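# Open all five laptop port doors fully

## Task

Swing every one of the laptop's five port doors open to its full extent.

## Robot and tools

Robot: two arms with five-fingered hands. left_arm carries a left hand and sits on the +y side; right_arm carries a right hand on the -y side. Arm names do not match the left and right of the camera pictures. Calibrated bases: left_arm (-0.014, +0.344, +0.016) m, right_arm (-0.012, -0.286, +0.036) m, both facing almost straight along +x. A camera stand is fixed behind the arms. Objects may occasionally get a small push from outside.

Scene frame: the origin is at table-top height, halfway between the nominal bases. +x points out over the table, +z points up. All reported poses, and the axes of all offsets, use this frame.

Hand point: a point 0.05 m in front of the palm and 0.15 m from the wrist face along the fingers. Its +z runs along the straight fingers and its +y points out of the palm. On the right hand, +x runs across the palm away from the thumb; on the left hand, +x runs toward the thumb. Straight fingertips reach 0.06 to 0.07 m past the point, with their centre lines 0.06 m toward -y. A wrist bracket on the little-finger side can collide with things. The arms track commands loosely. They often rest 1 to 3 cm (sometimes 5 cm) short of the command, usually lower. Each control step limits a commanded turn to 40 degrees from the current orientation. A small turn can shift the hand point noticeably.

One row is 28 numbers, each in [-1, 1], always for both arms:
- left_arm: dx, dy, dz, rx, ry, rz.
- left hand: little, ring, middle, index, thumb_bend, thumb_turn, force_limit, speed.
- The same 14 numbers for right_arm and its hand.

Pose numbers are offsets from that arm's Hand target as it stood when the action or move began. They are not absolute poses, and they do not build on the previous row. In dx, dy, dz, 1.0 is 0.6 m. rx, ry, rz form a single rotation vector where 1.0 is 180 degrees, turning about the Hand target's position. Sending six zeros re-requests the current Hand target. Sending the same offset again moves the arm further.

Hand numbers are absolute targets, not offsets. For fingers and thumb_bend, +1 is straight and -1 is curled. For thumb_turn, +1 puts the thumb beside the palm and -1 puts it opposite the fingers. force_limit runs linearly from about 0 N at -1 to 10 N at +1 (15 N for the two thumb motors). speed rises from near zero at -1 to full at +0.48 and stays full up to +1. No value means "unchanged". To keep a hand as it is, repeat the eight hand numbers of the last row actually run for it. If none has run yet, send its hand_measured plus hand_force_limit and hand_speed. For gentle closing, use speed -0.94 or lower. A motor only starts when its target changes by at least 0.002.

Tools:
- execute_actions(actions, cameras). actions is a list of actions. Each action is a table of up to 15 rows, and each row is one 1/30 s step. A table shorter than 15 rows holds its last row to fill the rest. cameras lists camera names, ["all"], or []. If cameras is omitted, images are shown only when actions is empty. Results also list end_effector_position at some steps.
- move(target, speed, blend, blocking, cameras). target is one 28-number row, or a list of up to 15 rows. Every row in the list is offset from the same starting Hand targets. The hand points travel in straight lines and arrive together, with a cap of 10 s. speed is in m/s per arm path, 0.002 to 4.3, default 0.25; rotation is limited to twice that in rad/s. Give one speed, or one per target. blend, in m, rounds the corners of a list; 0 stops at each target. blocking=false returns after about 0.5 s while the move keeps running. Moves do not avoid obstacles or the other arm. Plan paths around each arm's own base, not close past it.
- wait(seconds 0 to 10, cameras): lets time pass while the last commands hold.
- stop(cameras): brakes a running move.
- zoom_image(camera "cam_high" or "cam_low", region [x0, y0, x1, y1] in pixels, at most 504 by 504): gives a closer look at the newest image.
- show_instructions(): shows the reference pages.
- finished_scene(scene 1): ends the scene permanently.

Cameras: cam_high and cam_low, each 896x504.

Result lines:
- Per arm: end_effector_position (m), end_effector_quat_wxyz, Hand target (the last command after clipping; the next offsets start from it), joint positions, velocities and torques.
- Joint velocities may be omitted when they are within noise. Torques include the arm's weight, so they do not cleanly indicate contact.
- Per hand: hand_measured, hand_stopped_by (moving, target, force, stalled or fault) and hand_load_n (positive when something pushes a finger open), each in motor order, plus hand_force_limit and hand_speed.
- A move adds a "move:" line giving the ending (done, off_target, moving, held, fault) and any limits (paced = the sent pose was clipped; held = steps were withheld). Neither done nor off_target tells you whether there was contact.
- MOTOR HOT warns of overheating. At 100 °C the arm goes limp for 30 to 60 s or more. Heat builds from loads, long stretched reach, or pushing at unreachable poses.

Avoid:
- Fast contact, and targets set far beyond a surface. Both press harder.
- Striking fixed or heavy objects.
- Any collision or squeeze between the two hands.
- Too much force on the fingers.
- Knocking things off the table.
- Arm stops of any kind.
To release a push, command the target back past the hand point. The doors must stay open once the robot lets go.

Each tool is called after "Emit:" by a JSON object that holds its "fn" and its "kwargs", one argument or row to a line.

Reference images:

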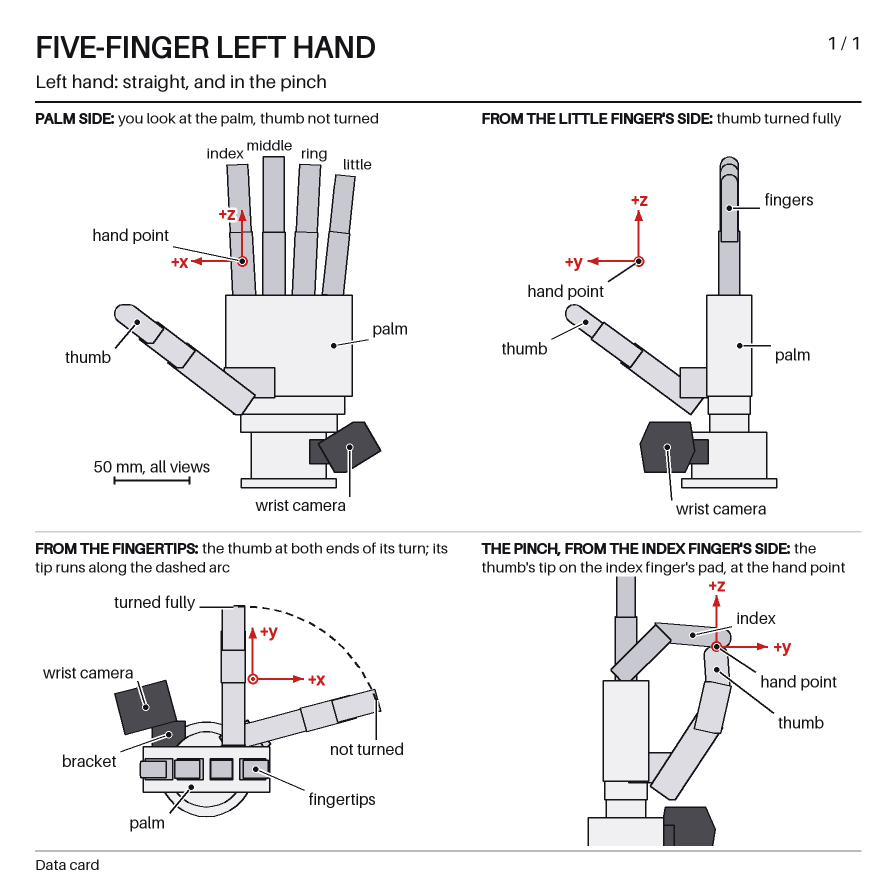

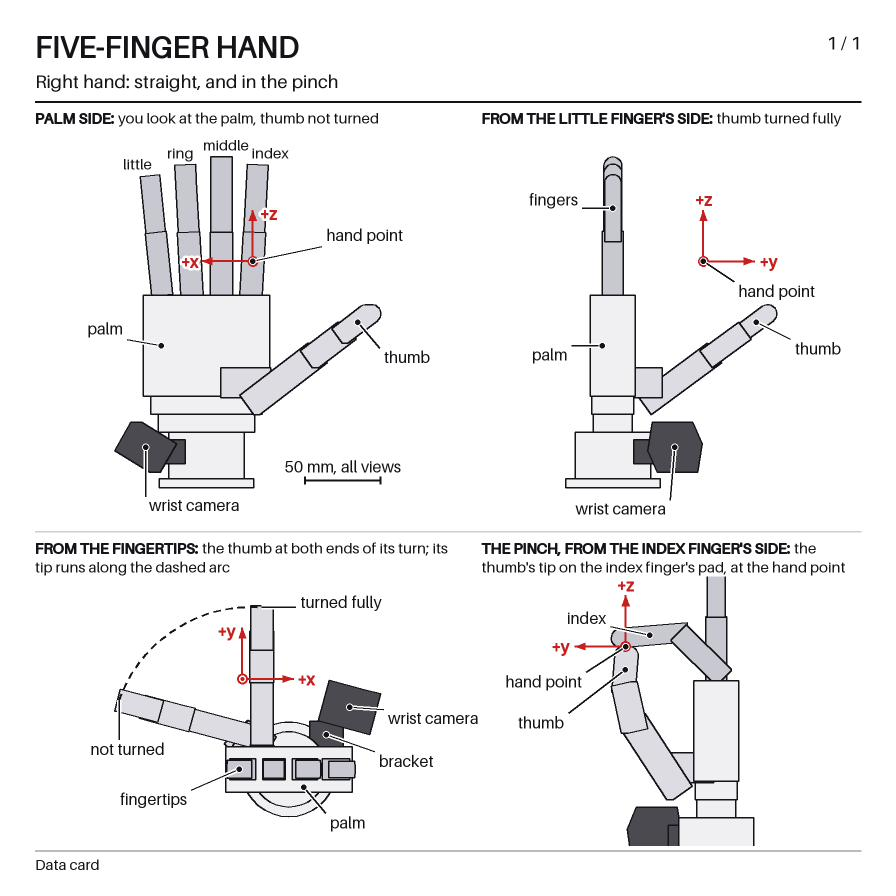

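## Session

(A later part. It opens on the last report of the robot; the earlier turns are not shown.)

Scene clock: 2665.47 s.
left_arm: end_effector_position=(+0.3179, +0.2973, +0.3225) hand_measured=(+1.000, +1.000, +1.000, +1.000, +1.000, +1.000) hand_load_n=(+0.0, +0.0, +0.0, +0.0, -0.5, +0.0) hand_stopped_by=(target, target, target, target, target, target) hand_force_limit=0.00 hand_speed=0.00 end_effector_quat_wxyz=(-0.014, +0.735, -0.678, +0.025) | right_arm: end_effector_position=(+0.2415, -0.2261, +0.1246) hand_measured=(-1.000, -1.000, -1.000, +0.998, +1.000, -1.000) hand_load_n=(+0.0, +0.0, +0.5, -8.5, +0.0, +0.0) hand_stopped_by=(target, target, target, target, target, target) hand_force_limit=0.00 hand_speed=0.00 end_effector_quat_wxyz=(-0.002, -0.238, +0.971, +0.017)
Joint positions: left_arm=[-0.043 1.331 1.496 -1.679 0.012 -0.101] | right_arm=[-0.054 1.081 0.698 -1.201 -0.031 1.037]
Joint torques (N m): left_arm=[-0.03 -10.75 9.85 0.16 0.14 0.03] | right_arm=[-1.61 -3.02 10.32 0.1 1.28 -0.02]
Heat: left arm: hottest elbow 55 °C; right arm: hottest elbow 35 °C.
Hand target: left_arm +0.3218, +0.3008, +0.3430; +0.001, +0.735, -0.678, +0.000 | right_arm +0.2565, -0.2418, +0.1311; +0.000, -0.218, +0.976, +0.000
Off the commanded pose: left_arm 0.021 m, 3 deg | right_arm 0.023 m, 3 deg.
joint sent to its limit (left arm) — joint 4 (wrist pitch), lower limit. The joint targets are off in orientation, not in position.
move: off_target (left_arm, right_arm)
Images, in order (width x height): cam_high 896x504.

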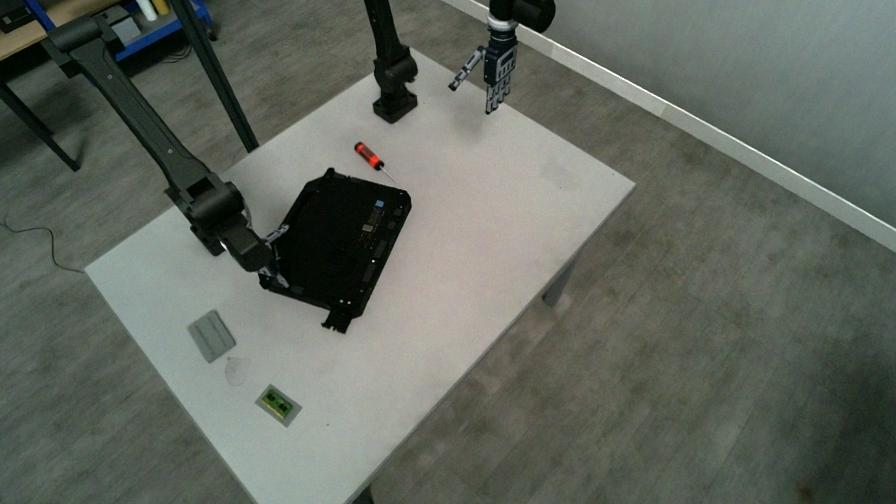

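Emit:
{"fn": "move", "kwargs": {
  "target": [
    [0,0,0,0,0,0, 1, 1, 1, 1, 1, 1, 0, 0, 0.0063,-0.0136,0.004,0,0,0,-1,-1,-1,1,1,-1,0,0]
  ],
  "speed": 0.03,
  "cameras": ["cam_high"]
}}

Emit:
{"fn": "zoom_image", "kwargs": {
  "camera": "cam_high",
  "region": [255, 255, 315, 315]
}}

Scene clock: 2682.57 s.
left_arm: end_effector_position=(+0.3179, +0.2973, +0.3225) hand_measured=(+1.000, +1.000, +1.000, +1.000, +1.000, +1.000) hand_load_n=(+0.0, +0.0, +0.5, +0.0, +0.0, +0.0) hand_stopped_by=(target, target, target, target, target, target) hand_force_limit=0.00 hand_speed=0.00 end_effector_quat_wxyz=(-0.014, +0.735, -0.678, +0.025) | right_arm: end_effector_position=(+0.2484, -0.2420, +0.1245) hand_measured=(-1.000, -1.000, -1.000, +1.000, +1.000, -1.000) hand_load_n=(+0.0, +0.0, +0.0, -0.5, +0.0, +0.0) hand_stopped_by=(target, target, target, target, target, target) hand_force_limit=0.00 hand_speed=0.00 end_effector_quat_wxyz=(-0.006, -0.222, +0.975, +0.008)
Joint positions: left_arm=[-0.043 1.331 1.496 -1.679 0.012 -0.101] | right_arm=[-0.099 1.099 0.715 -1.201 -0.011 1.025]
Joint torques (N m): left_arm=[0.5 -10.99 9.85 0.24 0.17 0] | right_arm=[-0.44 -3.9 10.29 0.05 0.43 -0.14]
Heat: left arm: hottest elbow 55 °C; right arm: hottest elbow 37 °C.
Hand target: left_arm +0.3218, +0.3008, +0.3430; +0.001, +0.735, -0.678, +0.000 | right_arm +0.2603, -0.2499, +0.1336; +0.000, -0.218, +0.976, +0.000
Off the commanded pose: left_arm 0.021 m, 3 deg | right_arm 0.017 m, 1 deg.
joint sent to its limit (left arm) — joint 4 (wrist pitch), lower limit. The joint targets are off in orientation, not in position.
move: off_target (left_arm, right_arm)
Images, in order (width x height): cam_high 896x504.

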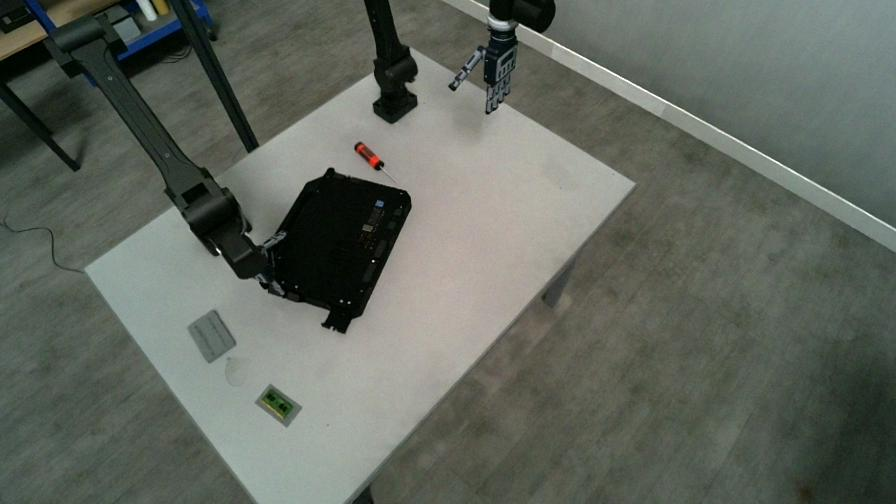

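Scaled by 8.400 from the camera's 896x504 image, which has a finer 1280x720 frame.

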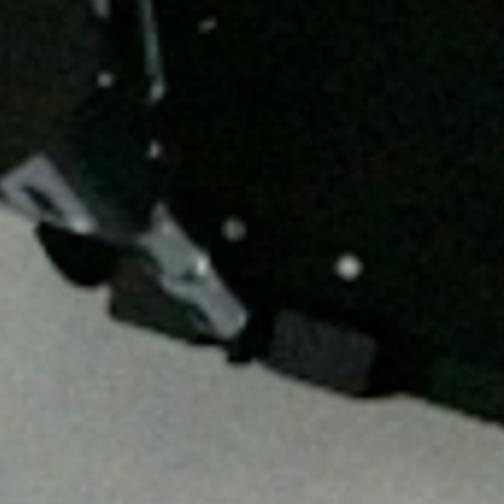

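Emit:
{"fn": "move", "kwargs": {
  "target": [
    [0,0,0,0,0,0, 1, 1, 1, 1, 1, 1, 0, 0, 0.0085,-0.0181,-0.04,0,0,0,-1,-1,-1,1,1,-1,0,0],
    [0,0,0,0,0,0, 1, 1, 1, 1, 1, 1, 0, 0, 0.0132,-0.0272,-0.1,0,0,0,-1,-1,-1,1,1,-1,0,0]
  ],
  "speed": 0.03,
  "cameras": ["cam_high", "cam_low"]
}}

Emit:
{"fn": "zoom_image", "kwargs": {
  "camera": "cam_high",
  "region": [255, 255, 315, 315]
}}

Emit:
{"fn": "zoom_image", "kwargs": {
  "camera": "cam_low",
  "region": [380, 180, 440, 240]
}}

Scene clock: 2707.57 s.
left_arm: end_effector_position=(+0.3179, +0.2973, +0.3225) hand_measured=(+1.000, +1.000, +1.000, +1.000, +1.000, +1.000) hand_load_n=(+0.0, +0.0, +0.0, +0.0, +0.0, +0.0) hand_stopped_by=(target, target, target, target, target, target) hand_force_limit=0.00 hand_speed=0.00 end_effector_quat_wxyz=(-0.014, +0.735, -0.678, +0.025) | right_arm: end_effector_position=(+0.2651, -0.2622, +0.0880) hand_measured=(-1.000, -1.000, -1.000, +1.000, +1.000, -1.000) hand_load_n=(+0.0, +0.0, +0.0, -4.5, +0.0, +0.0) hand_stopped_by=(target, target, target, target, target, target) hand_force_limit=0.00 hand_speed=0.00 end_effector_quat_wxyz=(+0.002, -0.223, +0.975, +0.000)
Joint positions: left_arm=[-0.043 1.331 1.496 -1.679 0.012 -0.101] | right_arm=[-0.159 1.195 0.68 -1.052 -0.002 0.963]
Joint torques (N m): left_arm=[0.21 -10.81 9.91 0.18 0.17 0.04] | right_arm=[0.21 -2.9 5.33 2 0.03 -0.08]
Heat: left arm: hottest elbow 55 °C; right arm: hottest elbow 37 °C.
Hand target: left_arm +0.3218, +0.3008, +0.3430; +0.001, +0.735, -0.678, +0.000 | right_arm +0.2681, -0.2662, +0.0734; +0.000, -0.218, +0.976, +0.000
Off the commanded pose: left_arm 0.021 m, 3 deg | right_arm 0.015 m, 1 deg.
joint sent to its limit (left arm) — joint 4 (wrist pitch), lower limit. The joint targets are off in orientation, not in position.
move: off_target (left_arm, right_arm)

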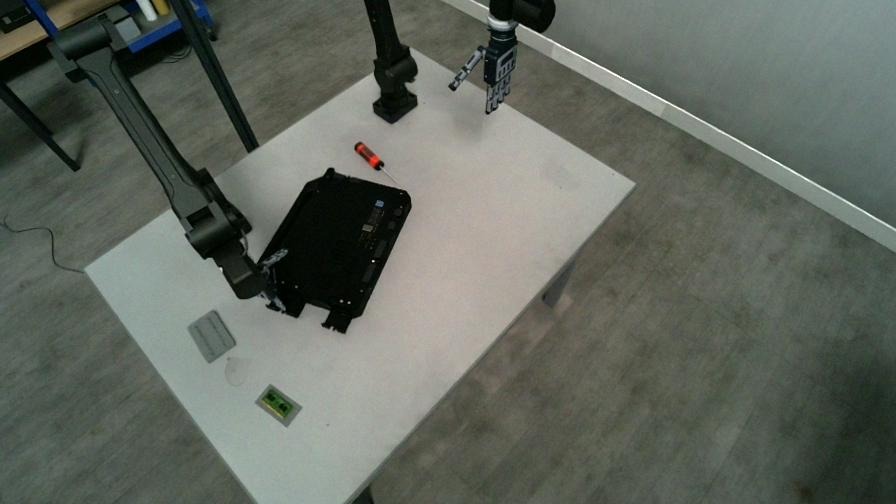

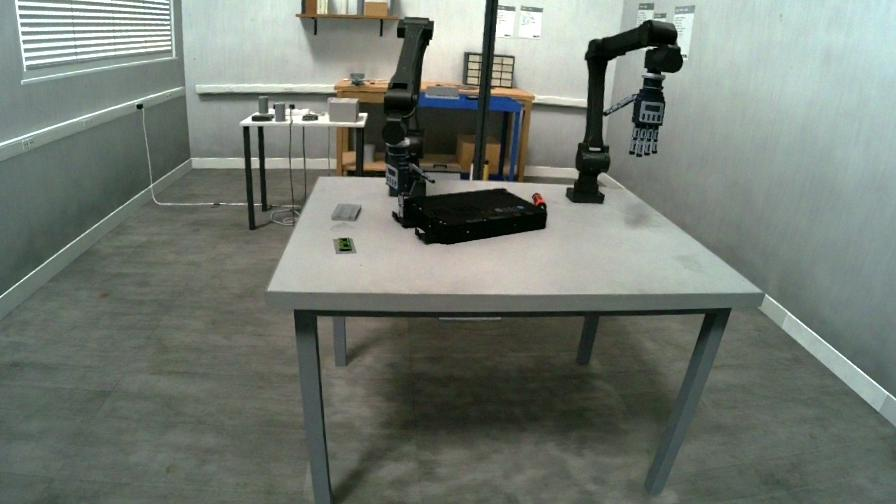

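Scaled by 8.400 from the camera's 896x504 image, which has a finer 1280x720 frame.

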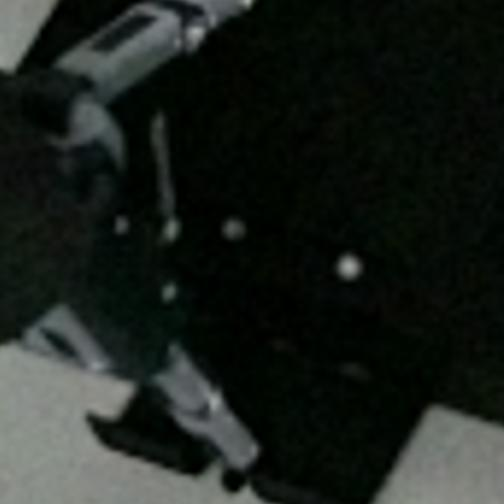

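Scaled by 8.400 from the camera's 896x504 image, which has a finer 1280x720 frame.

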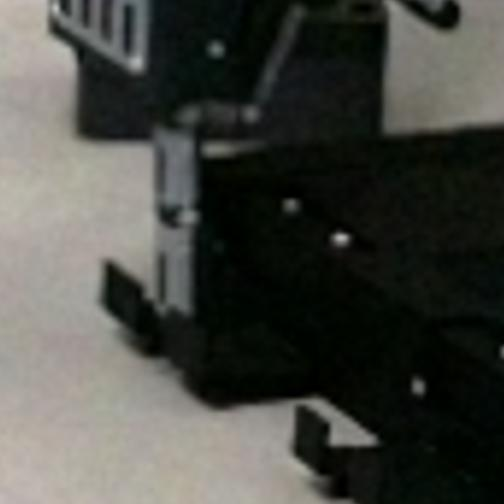

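Emit:
{"fn": "move", "kwargs": {
  "target": [
    [0,0,0,0,0,0, 1, 1, 1, 1, 1, 1, 0, 0, -0.008,0.014,0.083,0,0,0,-1,-1,-1,1,1,-1,0,0],
    [0,0,0,0,0,0, 1, 1, 1, 1, 1, 1, 0, 0, -0.033,0.07,0.294,0,0,0,-1,-1,-1,1,1,-1,0,0],
    [0,0,0,0,0,0, 1, 1, 1, 1, 1, 1, 0, 0, 0.0808,0.2513,0.206,0,0,0.5,-1,-1,-1,1,1,-1,0,0]
  ],
  "speed": [0.05,0.15,0.2],
  "cameras": ["cam_high", "cam_low"]
}}

Emit:
{"fn": "zoom_image", "kwargs": {
  "camera": "cam_high",
  "region": [340, 210, 420, 290]
}}

Emit:
{"fn": "zoom_image", "kwargs": {
  "camera": "cam_low",
  "region": [440, 160, 520, 240]
}}

Emit:
{"fn": "zoom_image", "kwargs": {
  "camera": "cam_high",
  "region": [250, 160, 420, 340]
}}

Scene clock: 2765.03 s.
left_arm: end_effector_position=(+0.3179, +0.2973, +0.3225) hand_measured=(+1.000, +1.000, +1.000, +1.000, +1.000, +1.000) hand_load_n=(+0.0, +0.0, +0.0, +0.0, +0.0, +0.0) hand_stopped_by=(target, target, target, target, target, target) hand_force_limit=0.00 hand_speed=0.00 end_effector_quat_wxyz=(-0.014, +0.735, -0.678, +0.025) | right_arm: end_effector_position=(+0.2997, -0.1247, +0.1883) hand_measured=(-1.000, -1.000, -1.000, +1.000, +1.000, -1.000) hand_load_n=(+0.0, +0.0, +0.0, +0.0, +0.0, +0.0) hand_stopped_by=(target, target, target, target, target, target) hand_force_limit=0.00 hand_speed=0.00 end_effector_quat_wxyz=(+0.017, +0.840, -0.542, -0.012)
Joint positions: left_arm=[-0.043 1.331 1.496 -1.679 0.012 -0.101] | right_arm=[0.394 1.474 1.218 -1.357 0.001 -0.03]
Joint torques (N m): left_arm=[0.38 -11.11 9.87 0.14 0.15 0.03] | right_arm=[1.32 -9.29 11.4 0.66 -0.01 -0.17]
Heat: left arm: hottest elbow 55 °C; right arm: hottest elbow 35 °C.
Hand target: left_arm +0.3218, +0.3008, +0.3430; +0.001, +0.735, -0.678, +0.000 | right_arm +0.3165, -0.1154, +0.1970; +0.000, +0.844, -0.536, +0.000
Off the commanded pose: left_arm 0.021 m, 3 deg | right_arm 0.021 m, 3 deg.
joint sent to its limit (left arm) — joint 4 (wrist pitch), lower limit. The joint targets are off in orientation, not in position.
move: off_target (left_arm, right_arm)

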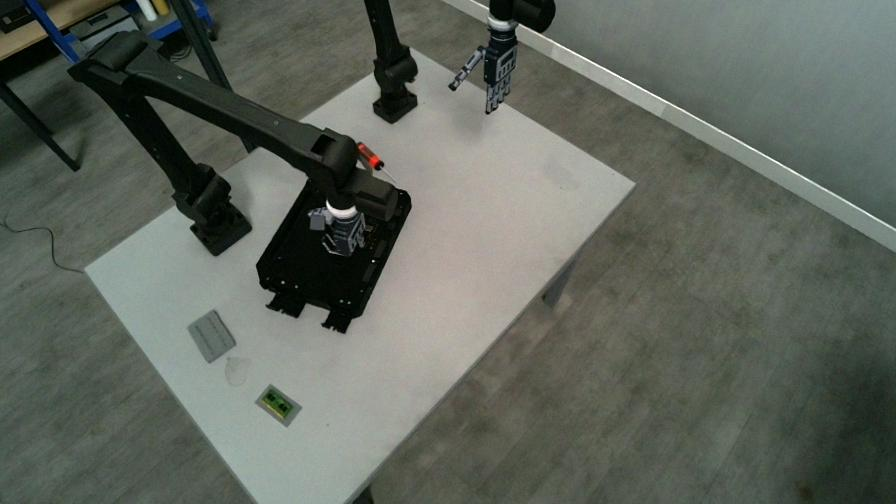

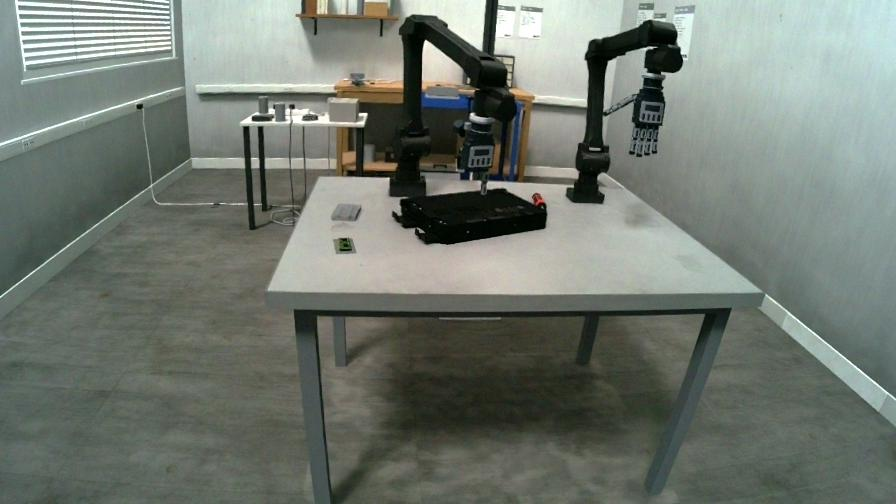

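Scaled by 6.300 from the camera's 896x504 image, which has a finer 1280x720 frame.

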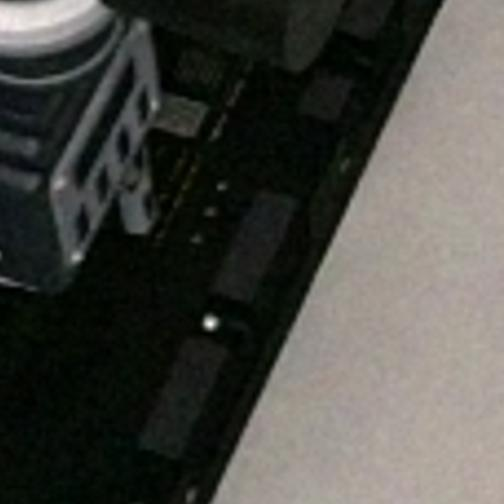

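Scaled by 6.300 from the camera's 896x504 image, which has a finer 1280x720 frame.

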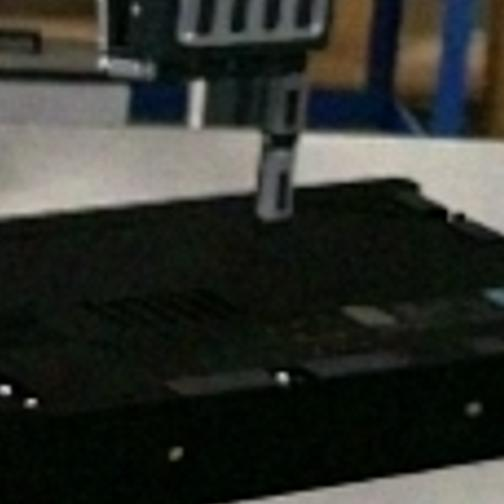

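Scaled by 2.800 from the camera's 896x504 image, which has a finer 1280x720 frame.

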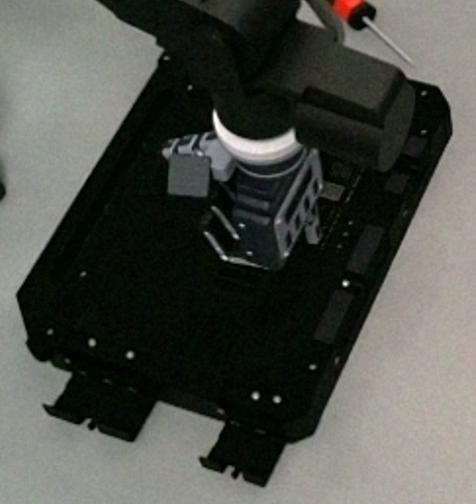

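Emit:
{"fn": "move", "kwargs": {
  "target": [
    [0,0,0,0,0,0, 1, 1, 1, 1, 1, 1, 0, 0, 0,0,-0.098,0,0,0,-1,-1,-1,1,1,-1,0,0]
  ],
  "speed": 0.08,
  "cameras": ["cam_high", "cam_low"]
}}

Emit:
{"fn": "zoom_image", "kwargs": {
  "camera": "cam_high",
  "region": [350, 230, 400, 280]
}}

Emit:
{"fn": "zoom_image", "kwargs": {
  "camera": "cam_low",
  "region": [450, 180, 510, 240]
}}

Scene clock: 2776.40 s.
left_arm: end_effector_position=(+0.3179, +0.2973, +0.3225) hand_measured=(+1.000, +1.000, +1.000, +1.000, +1.000, +1.000) hand_load_n=(+0.0, +0.0, +0.0, +0.0, +0.0, +0.0) hand_stopped_by=(target, target, target, target, target, target) hand_force_limit=0.00 hand_speed=0.00 end_effector_quat_wxyz=(-0.014, +0.735, -0.678, +0.025) | right_arm: end_effector_position=(+0.3148, -0.1184, +0.1423) hand_measured=(-1.000, -1.000, -1.000, +1.000, +1.000, -1.000) hand_load_n=(+0.0, +0.5, +0.0, +0.0, +0.0, +0.0) hand_stopped_by=(target, target, target, target, target, target) hand_force_limit=0.00 hand_speed=0.00 end_effector_quat_wxyz=(+0.001, +0.841, -0.542, +0.000)
Joint positions: left_arm=[-0.043 1.331 1.496 -1.679 0.012 -0.101] | right_arm=[0.394 1.524 1.154 -1.203 0.001 -0.03]
Joint torques (N m): left_arm=[0.32 -11.05 9.73 0.24 0.19 0.03] | right_arm=[1.73 -9.93 7.24 0.79 -0.01 -0.1]
Heat: left arm: hottest elbow 55 °C; right arm: hottest elbow 35 °C.
Hand target: left_arm +0.3218, +0.3008, +0.3430; +0.001, +0.735, -0.678, +0.000 | right_arm +0.3166, -0.1154, +0.1383; +0.000, +0.844, -0.536, +0.000
Off the commanded pose: left_arm 0.021 m, 3 deg | right_arm 0.005 m, 1 deg.
joint sent to its limit (left arm) — joint 4 (wrist pitch), lower limit. The joint targets are off in orientation, not in position.
move: off_target (left_arm)

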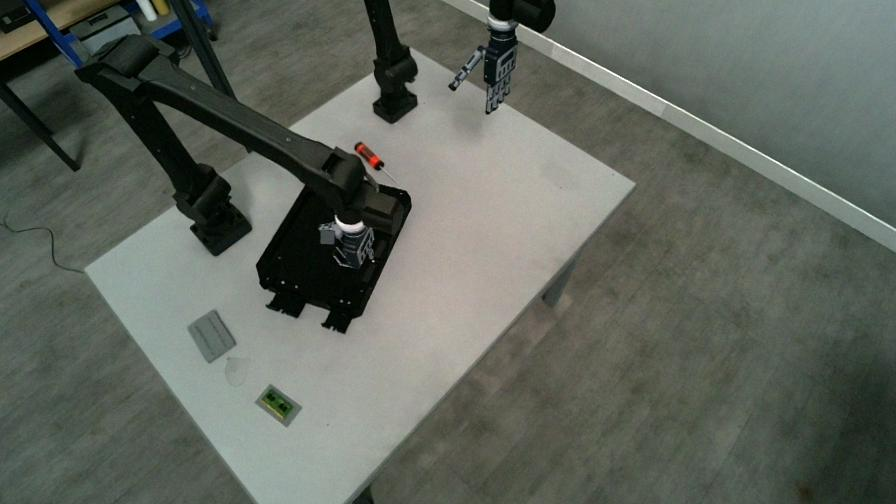

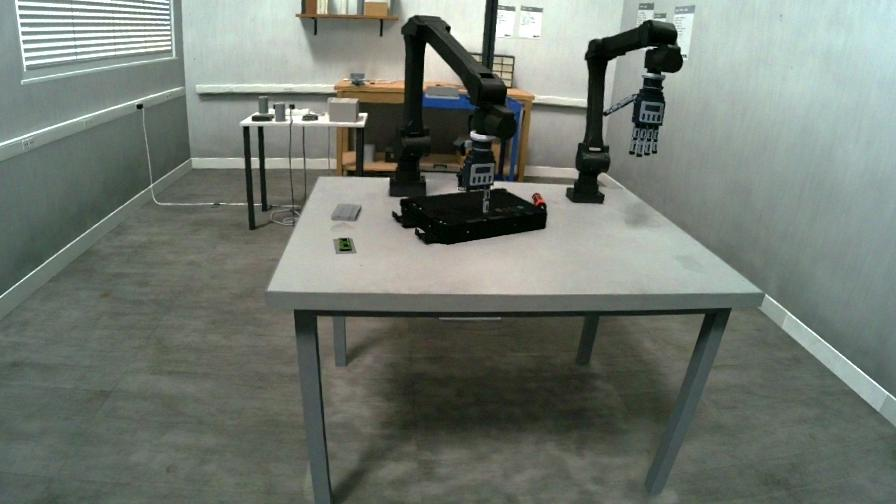

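Scaled by 10.080 from the camera's 896x504 image, which has a finer 1280x720 frame.

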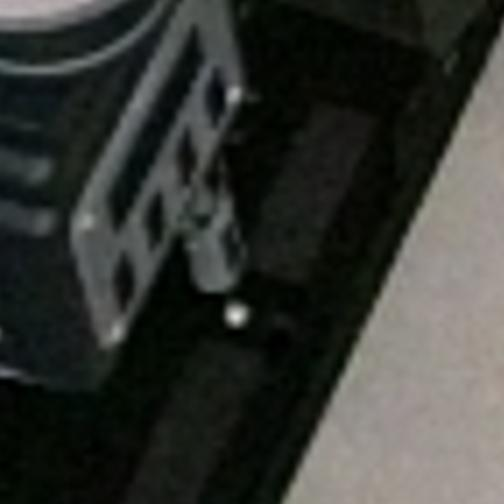

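Scaled by 8.400 from the camera's 896x504 image, which has a finer 1280x720 frame.

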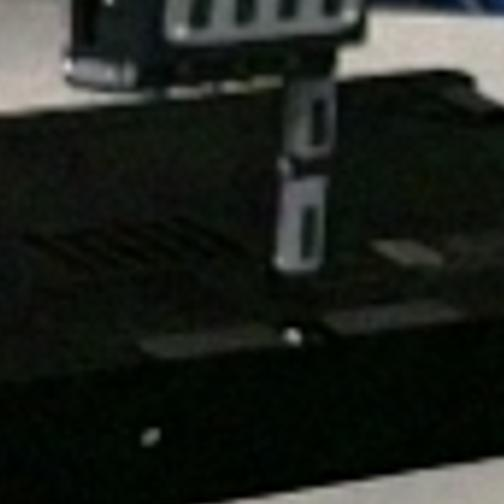

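Emit:
{"fn": "move", "kwargs": {
  "target": [
    [0,0,0,0,0,0, 1, 1, 1, 1, 1, 1, 0, 0, 0.01,0.005,-0.018,0,0,0,-1,-1,-1,1,1,-1,0,0]
  ],
  "speed": 0.05,
  "cameras": ["cam_high", "cam_low"]
}}

Emit:
{"fn": "zoom_image", "kwargs": {
  "camera": "cam_high",
  "region": [350, 230, 400, 280]
}}

Emit:
{"fn": "zoom_image", "kwargs": {
  "camera": "cam_low",
  "region": [450, 180, 510, 240]
}}

Scene clock: 2831.07 s.
left_arm: end_effector_position=(+0.3179, +0.2973, +0.3225) hand_measured=(+1.000, +1.000, +1.000, +1.000, +1.000, +1.000) hand_load_n=(+0.0, +0.0, +0.0, +0.0, +0.0, +0.0) hand_stopped_by=(target, target, target, target, target, target) hand_force_limit=0.00 hand_speed=0.00 end_effector_quat_wxyz=(-0.014, +0.735, -0.678, +0.025) | right_arm: end_effector_position=(+0.3205, -0.1161, +0.1317) hand_measured=(-1.000, -1.000, -1.000, +1.000, +1.000, -1.000) hand_load_n=(+0.0, +0.0, +0.0, +0.0, +0.0, +0.0) hand_stopped_by=(target, target, target, target, target, target) hand_force_limit=0.00 hand_speed=0.00 end_effector_quat_wxyz=(+0.001, +0.841, -0.542, +0.000)
Joint positions: left_arm=[-0.043 1.331 1.496 -1.679 0.012 -0.101] | right_arm=[0.394 1.55 1.154 -1.177 0.001 -0.03]
Joint torques (N m): left_arm=[0.56 -10.75 9.74 0.46 0.13 -0.05] | right_arm=[1.61 -10.05 7.15 0.69 -0.02 -0.13]
Heat: left arm: hottest elbow 56 °C; right arm: hottest elbow 34 °C.
Hand target: left_arm +0.3218, +0.3008, +0.3430; +0.001, +0.735, -0.678, +0.000 | right_arm +0.3226, -0.1124, +0.1275; +0.000, +0.844, -0.536, +0.000
Off the commanded pose: left_arm 0.021 m, 3 deg | right_arm 0.006 m, 1 deg.
joint sent to its limit (left arm) — joint 4 (wrist pitch), lower limit. The joint targets are off in orientation, not in position.
move: off_target (left_arm)

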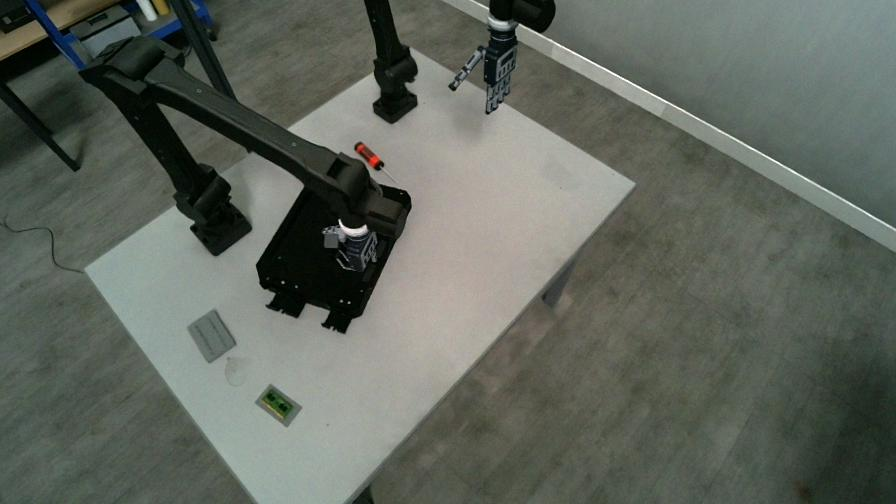

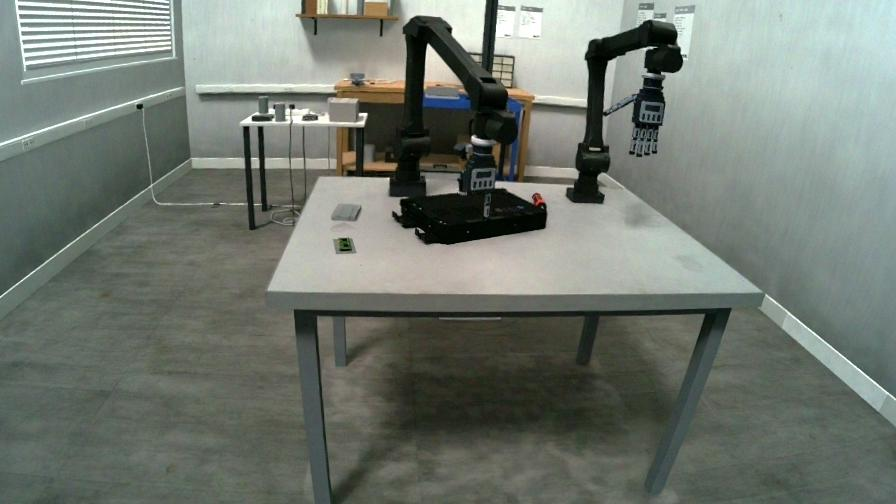

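Scaled by 10.080 from the camera's 896x504 image, which has a finer 1280x720 frame.

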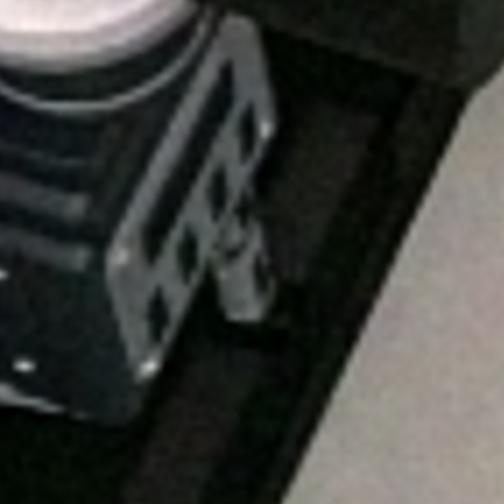

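Scaled by 8.400 from the camera's 896x504 image, which has a finer 1280x720 frame.

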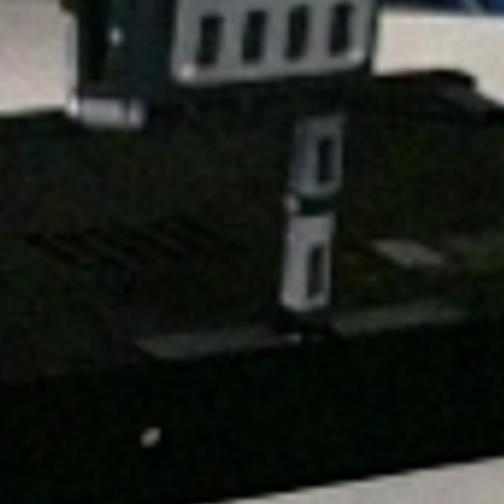

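Emit:
{"fn": "move", "kwargs": {
  "target": [
    [0,0,0,0,0,0, 1, 1, 1, 1, 1, 1, 0, 0, 0,0,-0.021,0,0,0,-1,-1,-1,1,1,-1,0,0],
    [0,0,0,0,0,0, 1, 1, 1, 1, 1, 1, 0, 0, 0.0378,0.0176,-0.021,0,0,0,-1,-1,-1,1,1,-1,0,0]
  ],
  "speed": 0.03,
  "cameras": ["cam_high", "cam_low"]
}}

Emit:
{"fn": "zoom_image", "kwargs": {
  "camera": "cam_high",
  "region": [350, 230, 400, 280]
}}

Emit:
{"fn": "zoom_image", "kwargs": {
  "camera": "cam_low",
  "region": [450, 180, 510, 240]
}}

Scene clock: 2847.90 s.
left_arm: end_effector_position=(+0.3179, +0.2973, +0.3225) hand_measured=(+1.000, +1.000, +1.000, +1.000, +1.000, +1.000) hand_load_n=(+0.0, +0.0, +0.0, +0.0, +0.0, +0.0) hand_stopped_by=(target, target, target, target, target, target) hand_force_limit=0.00 hand_speed=0.00 end_effector_quat_wxyz=(-0.014, +0.735, -0.678, +0.025) | right_arm: end_effector_position=(+0.3243, -0.1148, +0.1268) hand_measured=(-1.000, -1.000, -1.000, +1.000, +1.000, -1.000) hand_load_n=(+0.0, +0.0, +0.0, -11.0, +0.0, +0.0) hand_stopped_by=(target, target, target, target, target, target) hand_force_limit=0.00 hand_speed=0.00 end_effector_quat_wxyz=(+0.007, +0.845, -0.534, -0.005)
Joint positions: left_arm=[-0.043 1.331 1.496 -1.679 0.012 -0.101] | right_arm=[0.395 1.577 1.17 -1.181 -0.001 -0.047]
Joint torques (N m): left_arm=[0.44 -10.7 9.76 0.16 0.2 0.01] | right_arm=[1.79 -6.77 10.19 1.58 0.04 0.05]
Heat: left arm: hottest elbow 56 °C; right arm: hottest elbow 34 °C.
Hand target: left_arm +0.3218, +0.3008, +0.3430; +0.001, +0.735, -0.678, +0.000 | right_arm +0.3453, -0.1018, +0.1150; +0.000, +0.844, -0.536, +0.000
Off the commanded pose: left_arm 0.021 m, 3 deg | right_arm 0.027 m, 1 deg.
joint sent to its limit (left arm) — joint 4 (wrist pitch), lower limit. The joint targets are off in orientation, not in position.
move: off_target (left_arm, right_arm)

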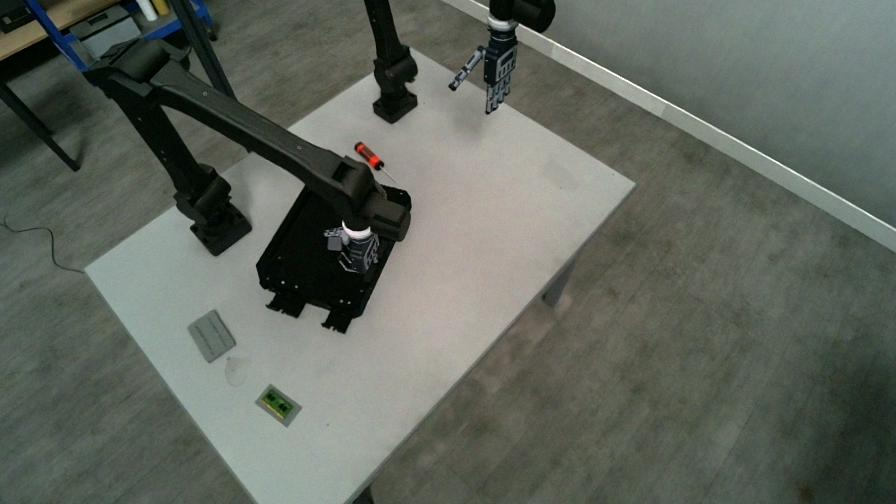

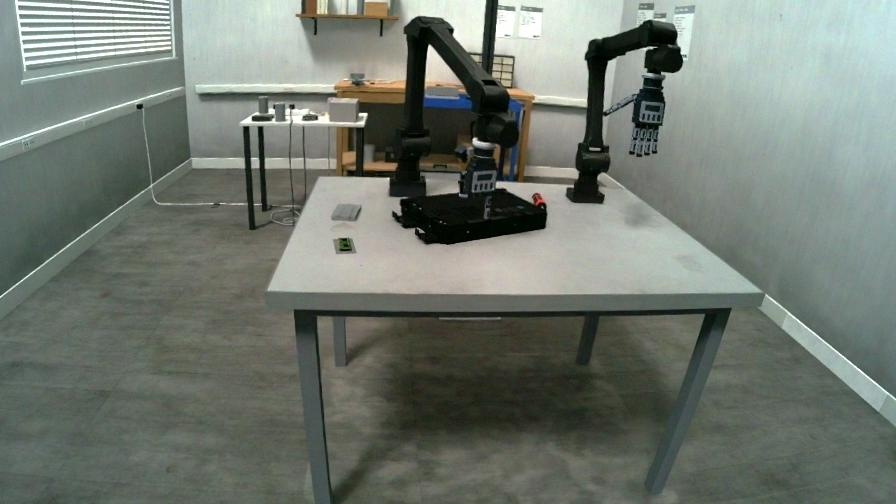

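Scaled by 10.080 from the camera's 896x504 image, which has a finer 1280x720 frame.

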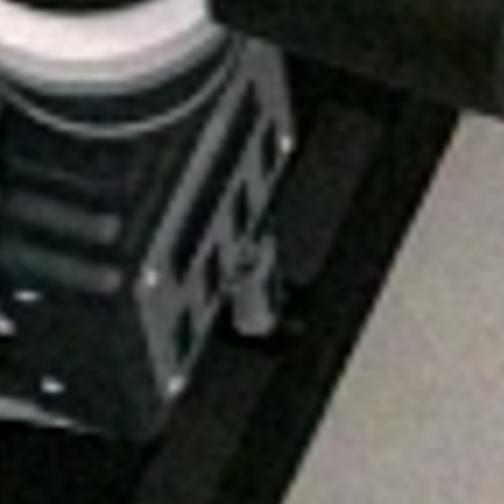

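Scaled by 8.400 from the camera's 896x504 image, which has a finer 1280x720 frame.

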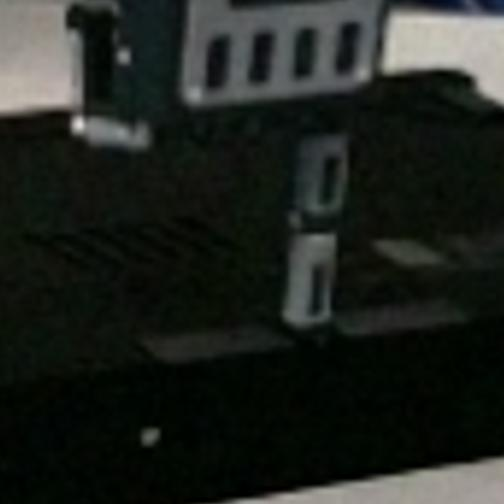

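Emit:
{"fn": "move", "kwargs": {
  "target": [
    [0,0,0,0,0,0, 1, 1, 1, 1, 1, 1, 0, 0, 0.0,0.0,0.013,0,0,0,-1,-1,-1,1,1,-1,0,0]
  ],
  "speed": 0.02,
  "cameras": ["cam_high"]
}}

Emit:
{"fn": "zoom_image", "kwargs": {
  "camera": "cam_high",
  "region": [350, 230, 400, 280]
}}

Scene clock: 2859.30 s.
left_arm: end_effector_position=(+0.3179, +0.2973, +0.3225) hand_measured=(+1.000, +1.000, +1.000, +1.000, +1.000, +1.000) hand_load_n=(+0.0, +0.0, +0.0, +0.0, -0.5, +0.0) hand_stopped_by=(target, target, target, target, target, target) hand_force_limit=0.00 hand_speed=0.00 end_effector_quat_wxyz=(-0.014, +0.735, -0.678, +0.025) | right_arm: end_effector_position=(+0.3247, -0.1147, +0.1277) hand_measured=(-1.000, -1.000, -1.000, +1.000, +1.000, -1.000) hand_load_n=(+0.0, +0.0, +0.0, -8.5, +0.0, +0.0) hand_stopped_by=(target, target, target, target, target, target) hand_force_limit=0.00 hand_speed=0.00 end_effector_quat_wxyz=(+0.010, +0.845, -0.534, -0.007)
Joint positions: left_arm=[-0.043 1.331 1.496 -1.679 0.012 -0.101] | right_arm=[0.395 1.583 1.178 -1.191 -0.001 -0.047]
Joint torques (N m): left_arm=[-0.15 -11.05 9.72 0.23 0.16 0.04] | right_arm=[2.02 -8.18 10.8 1.2 0.02 0]
Heat: left arm: hottest elbow 56 °C; right arm: hottest elbow 35 °C.
Hand target: left_arm +0.3218, +0.3008, +0.3430; +0.001, +0.735, -0.678, +0.000 | right_arm +0.3453, -0.1018, +0.1228; +0.000, +0.844, -0.536, +0.000
Off the commanded pose: left_arm 0.021 m, 3 deg | right_arm 0.025 m, 1 deg.
joint sent to its limit (left arm) — joint 4 (wrist pitch), lower limit. The joint targets are off in orientation, not in position.
move: off_target (left_arm, right_arm)
Images, in order (width x height): cam_high 896x504.

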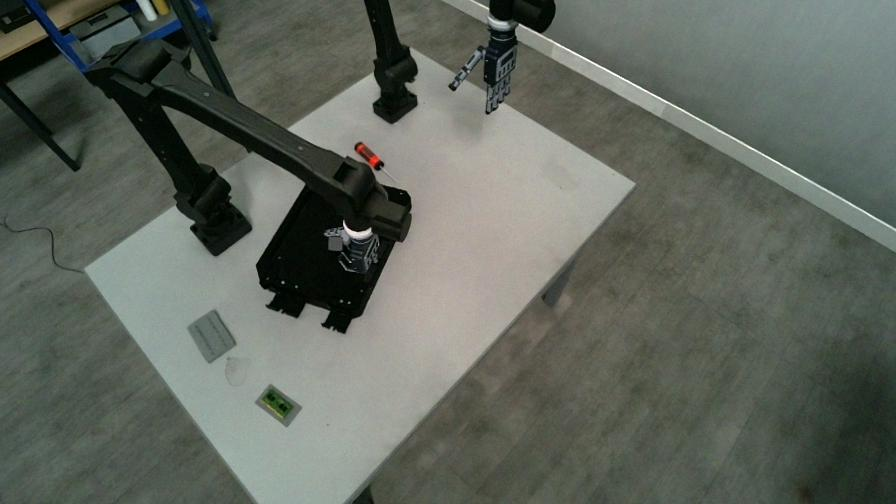

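Scaled by 10.080 from the camera's 896x504 image, which has a finer 1280x720 frame.

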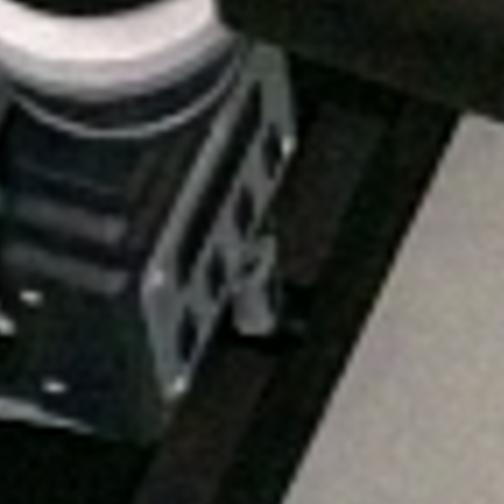

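Emit:
{"fn": "move", "kwargs": {
  "target": [
    [0,0,0,0,0,0, 1, 1, 1, 1, 1, 1, 0, 0, 0.0121,0.0056,0.01,0,0,0,-1,-1,-1,1,1,-1,0,0]
  ],
  "speed": 0.02,
  "cameras": ["cam_high"]
}}

Emit:
{"fn": "zoom_image", "kwargs": {
  "camera": "cam_high",
  "region": [350, 230, 400, 280]
}}

Scene clock: 2867.80 s.
left_arm: end_effector_position=(+0.3179, +0.2973, +0.3225) hand_measured=(+1.000, +1.000, +1.000, +1.000, +1.000, +1.000) hand_load_n=(+0.0, +0.0, +0.0, +0.0, -0.5, +0.0) hand_stopped_by=(target, target, target, target, target, target) hand_force_limit=0.00 hand_speed=0.00 end_effector_quat_wxyz=(-0.014, +0.735, -0.678, +0.025) | right_arm: end_effector_position=(+0.3267, -0.1137, +0.1292) hand_measured=(-1.000, -1.000, -1.000, +1.000, +1.000, -1.000) hand_load_n=(+0.0, +0.0, +0.0, -10.0, +0.0, +0.0) hand_stopped_by=(target, target, target, target, target, target) hand_force_limit=0.00 hand_speed=0.00 end_effector_quat_wxyz=(+0.019, +0.845, -0.534, -0.014)
Joint positions: left_arm=[-0.043 1.331 1.496 -1.679 0.012 -0.101] | right_arm=[0.396 1.602 1.202 -1.217 -0.001 -0.047]
Joint torques (N m): left_arm=[1.08 -10.58 9.76 0.09 0.18 0.01] | right_arm=[1.96 -8.82 11.7 1.29 0.02 0.03]
Heat: left arm: hottest elbow 56 °C; right arm: hottest elbow 35 °C.
Hand target: left_arm +0.3218, +0.3008, +0.3430; +0.001, +0.735, -0.678, +0.000 | right_arm +0.3526, -0.0985, +0.1287; +0.000, +0.844, -0.536, +0.000
Off the commanded pose: left_arm 0.021 m, 3 deg | right_arm 0.030 m, 3 deg.
joint sent to its limit (left arm) — joint 4 (wrist pitch), lower limit. The joint targets are off in orientation, not in position.
move: off_target (left_arm, right_arm)
Images, in order (width x height): cam_high 896x504.

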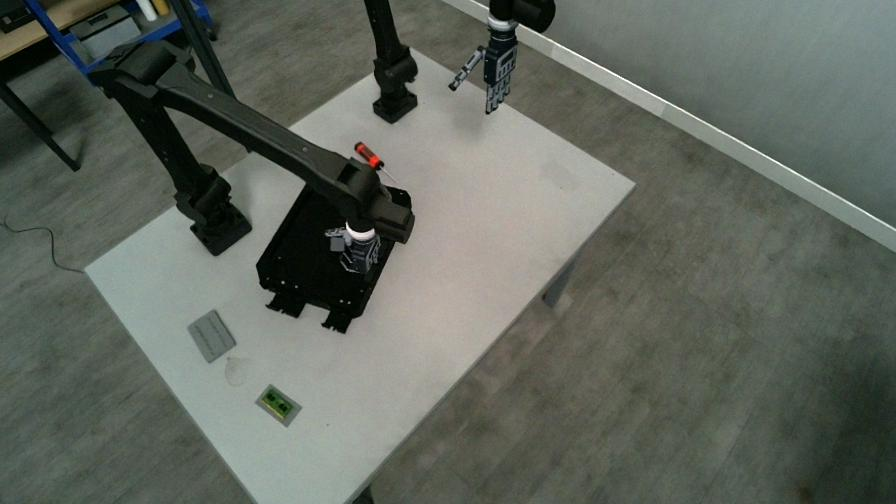

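Scaled by 10.080 from the camera's 896x504 image, which has a finer 1280x720 frame.

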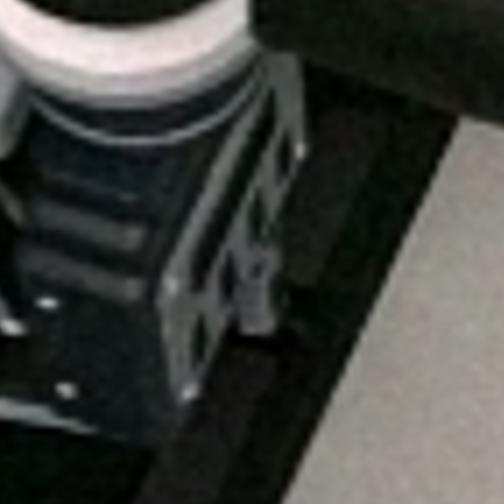

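Emit:
{"fn": "move", "kwargs": {
  "target": [
    [0,0,0,0,0,0, 1, 1, 1, 1, 1, 1, 0, 0, 0.0,0.0,0.012,0,0,0,-1,-1,-1,1,1,-1,0,0]
  ],
  "speed": 0.02,
  "cameras": ["cam_high"]
}}

Emit:
{"fn": "zoom_image", "kwargs": {
  "camera": "cam_high",
  "region": [350, 230, 410, 290]
}}

Scene clock: 2875.87 s.
left_arm: end_effector_position=(+0.3179, +0.2973, +0.3225) hand_measured=(+1.000, +1.000, +1.000, +1.000, +1.000, +1.000) hand_load_n=(+0.0, +0.0, +0.0, +0.0, +0.0, +0.0) hand_stopped_by=(target, target, target, target, target, target) hand_force_limit=0.00 hand_speed=0.00 end_effector_quat_wxyz=(-0.014, +0.735, -0.678, +0.025) | right_arm: end_effector_position=(+0.3269, -0.1136, +0.1302) hand_measured=(-1.000, -1.000, -1.000, +1.000, +1.000, -1.000) hand_load_n=(+0.0, +0.0, +0.0, -7.0, +0.0, +0.0) hand_stopped_by=(target, target, target, target, target, target) hand_force_limit=0.00 hand_speed=0.00 end_effector_quat_wxyz=(+0.022, +0.845, -0.534, -0.016)
Joint positions: left_arm=[-0.043 1.331 1.496 -1.679 0.012 -0.101] | right_arm=[0.396 1.607 1.209 -1.226 -0.001 -0.047]
Joint torques (N m): left_arm=[-0.21 -10.75 9.85 0.34 0.19 -0.01] | right_arm=[1.79 -9.76 12.03 0.94 -0.02 0.03]
Heat: left arm: hottest elbow 56 °C; right arm: hottest elbow 35 °C.
Hand target: left_arm +0.3218, +0.3008, +0.3430; +0.001, +0.735, -0.678, +0.000 | right_arm +0.3526, -0.0985, +0.1360; +0.000, +0.844, -0.536, +0.000
Off the commanded pose: left_arm 0.021 m, 3 deg | right_arm 0.030 m, 3 deg.
joint sent to its limit (left arm) — joint 4 (wrist pitch), lower limit. The joint targets are off in orientation, not in position.
move: off_target (left_arm, right_arm)
Images, in order (width x height): cam_high 896x504.

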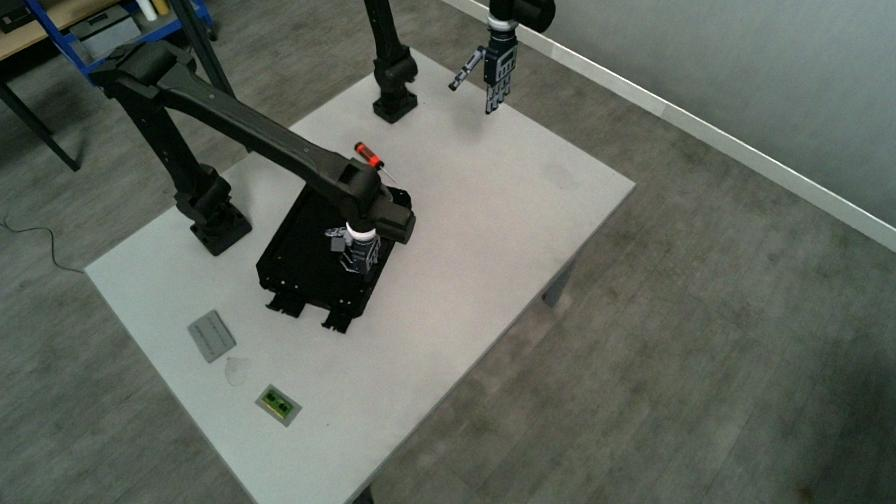

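Scaled by 8.400 from the camera's 896x504 image, which has a finer 1280x720 frame.

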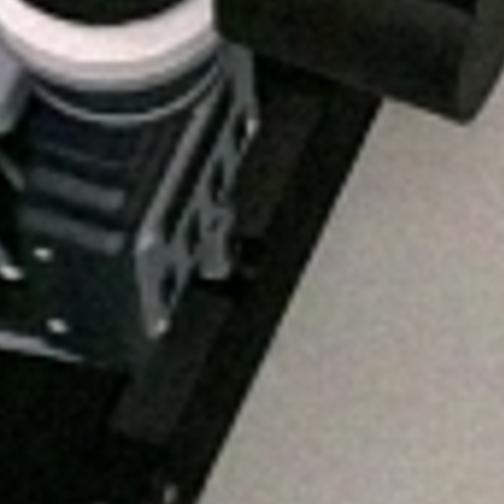

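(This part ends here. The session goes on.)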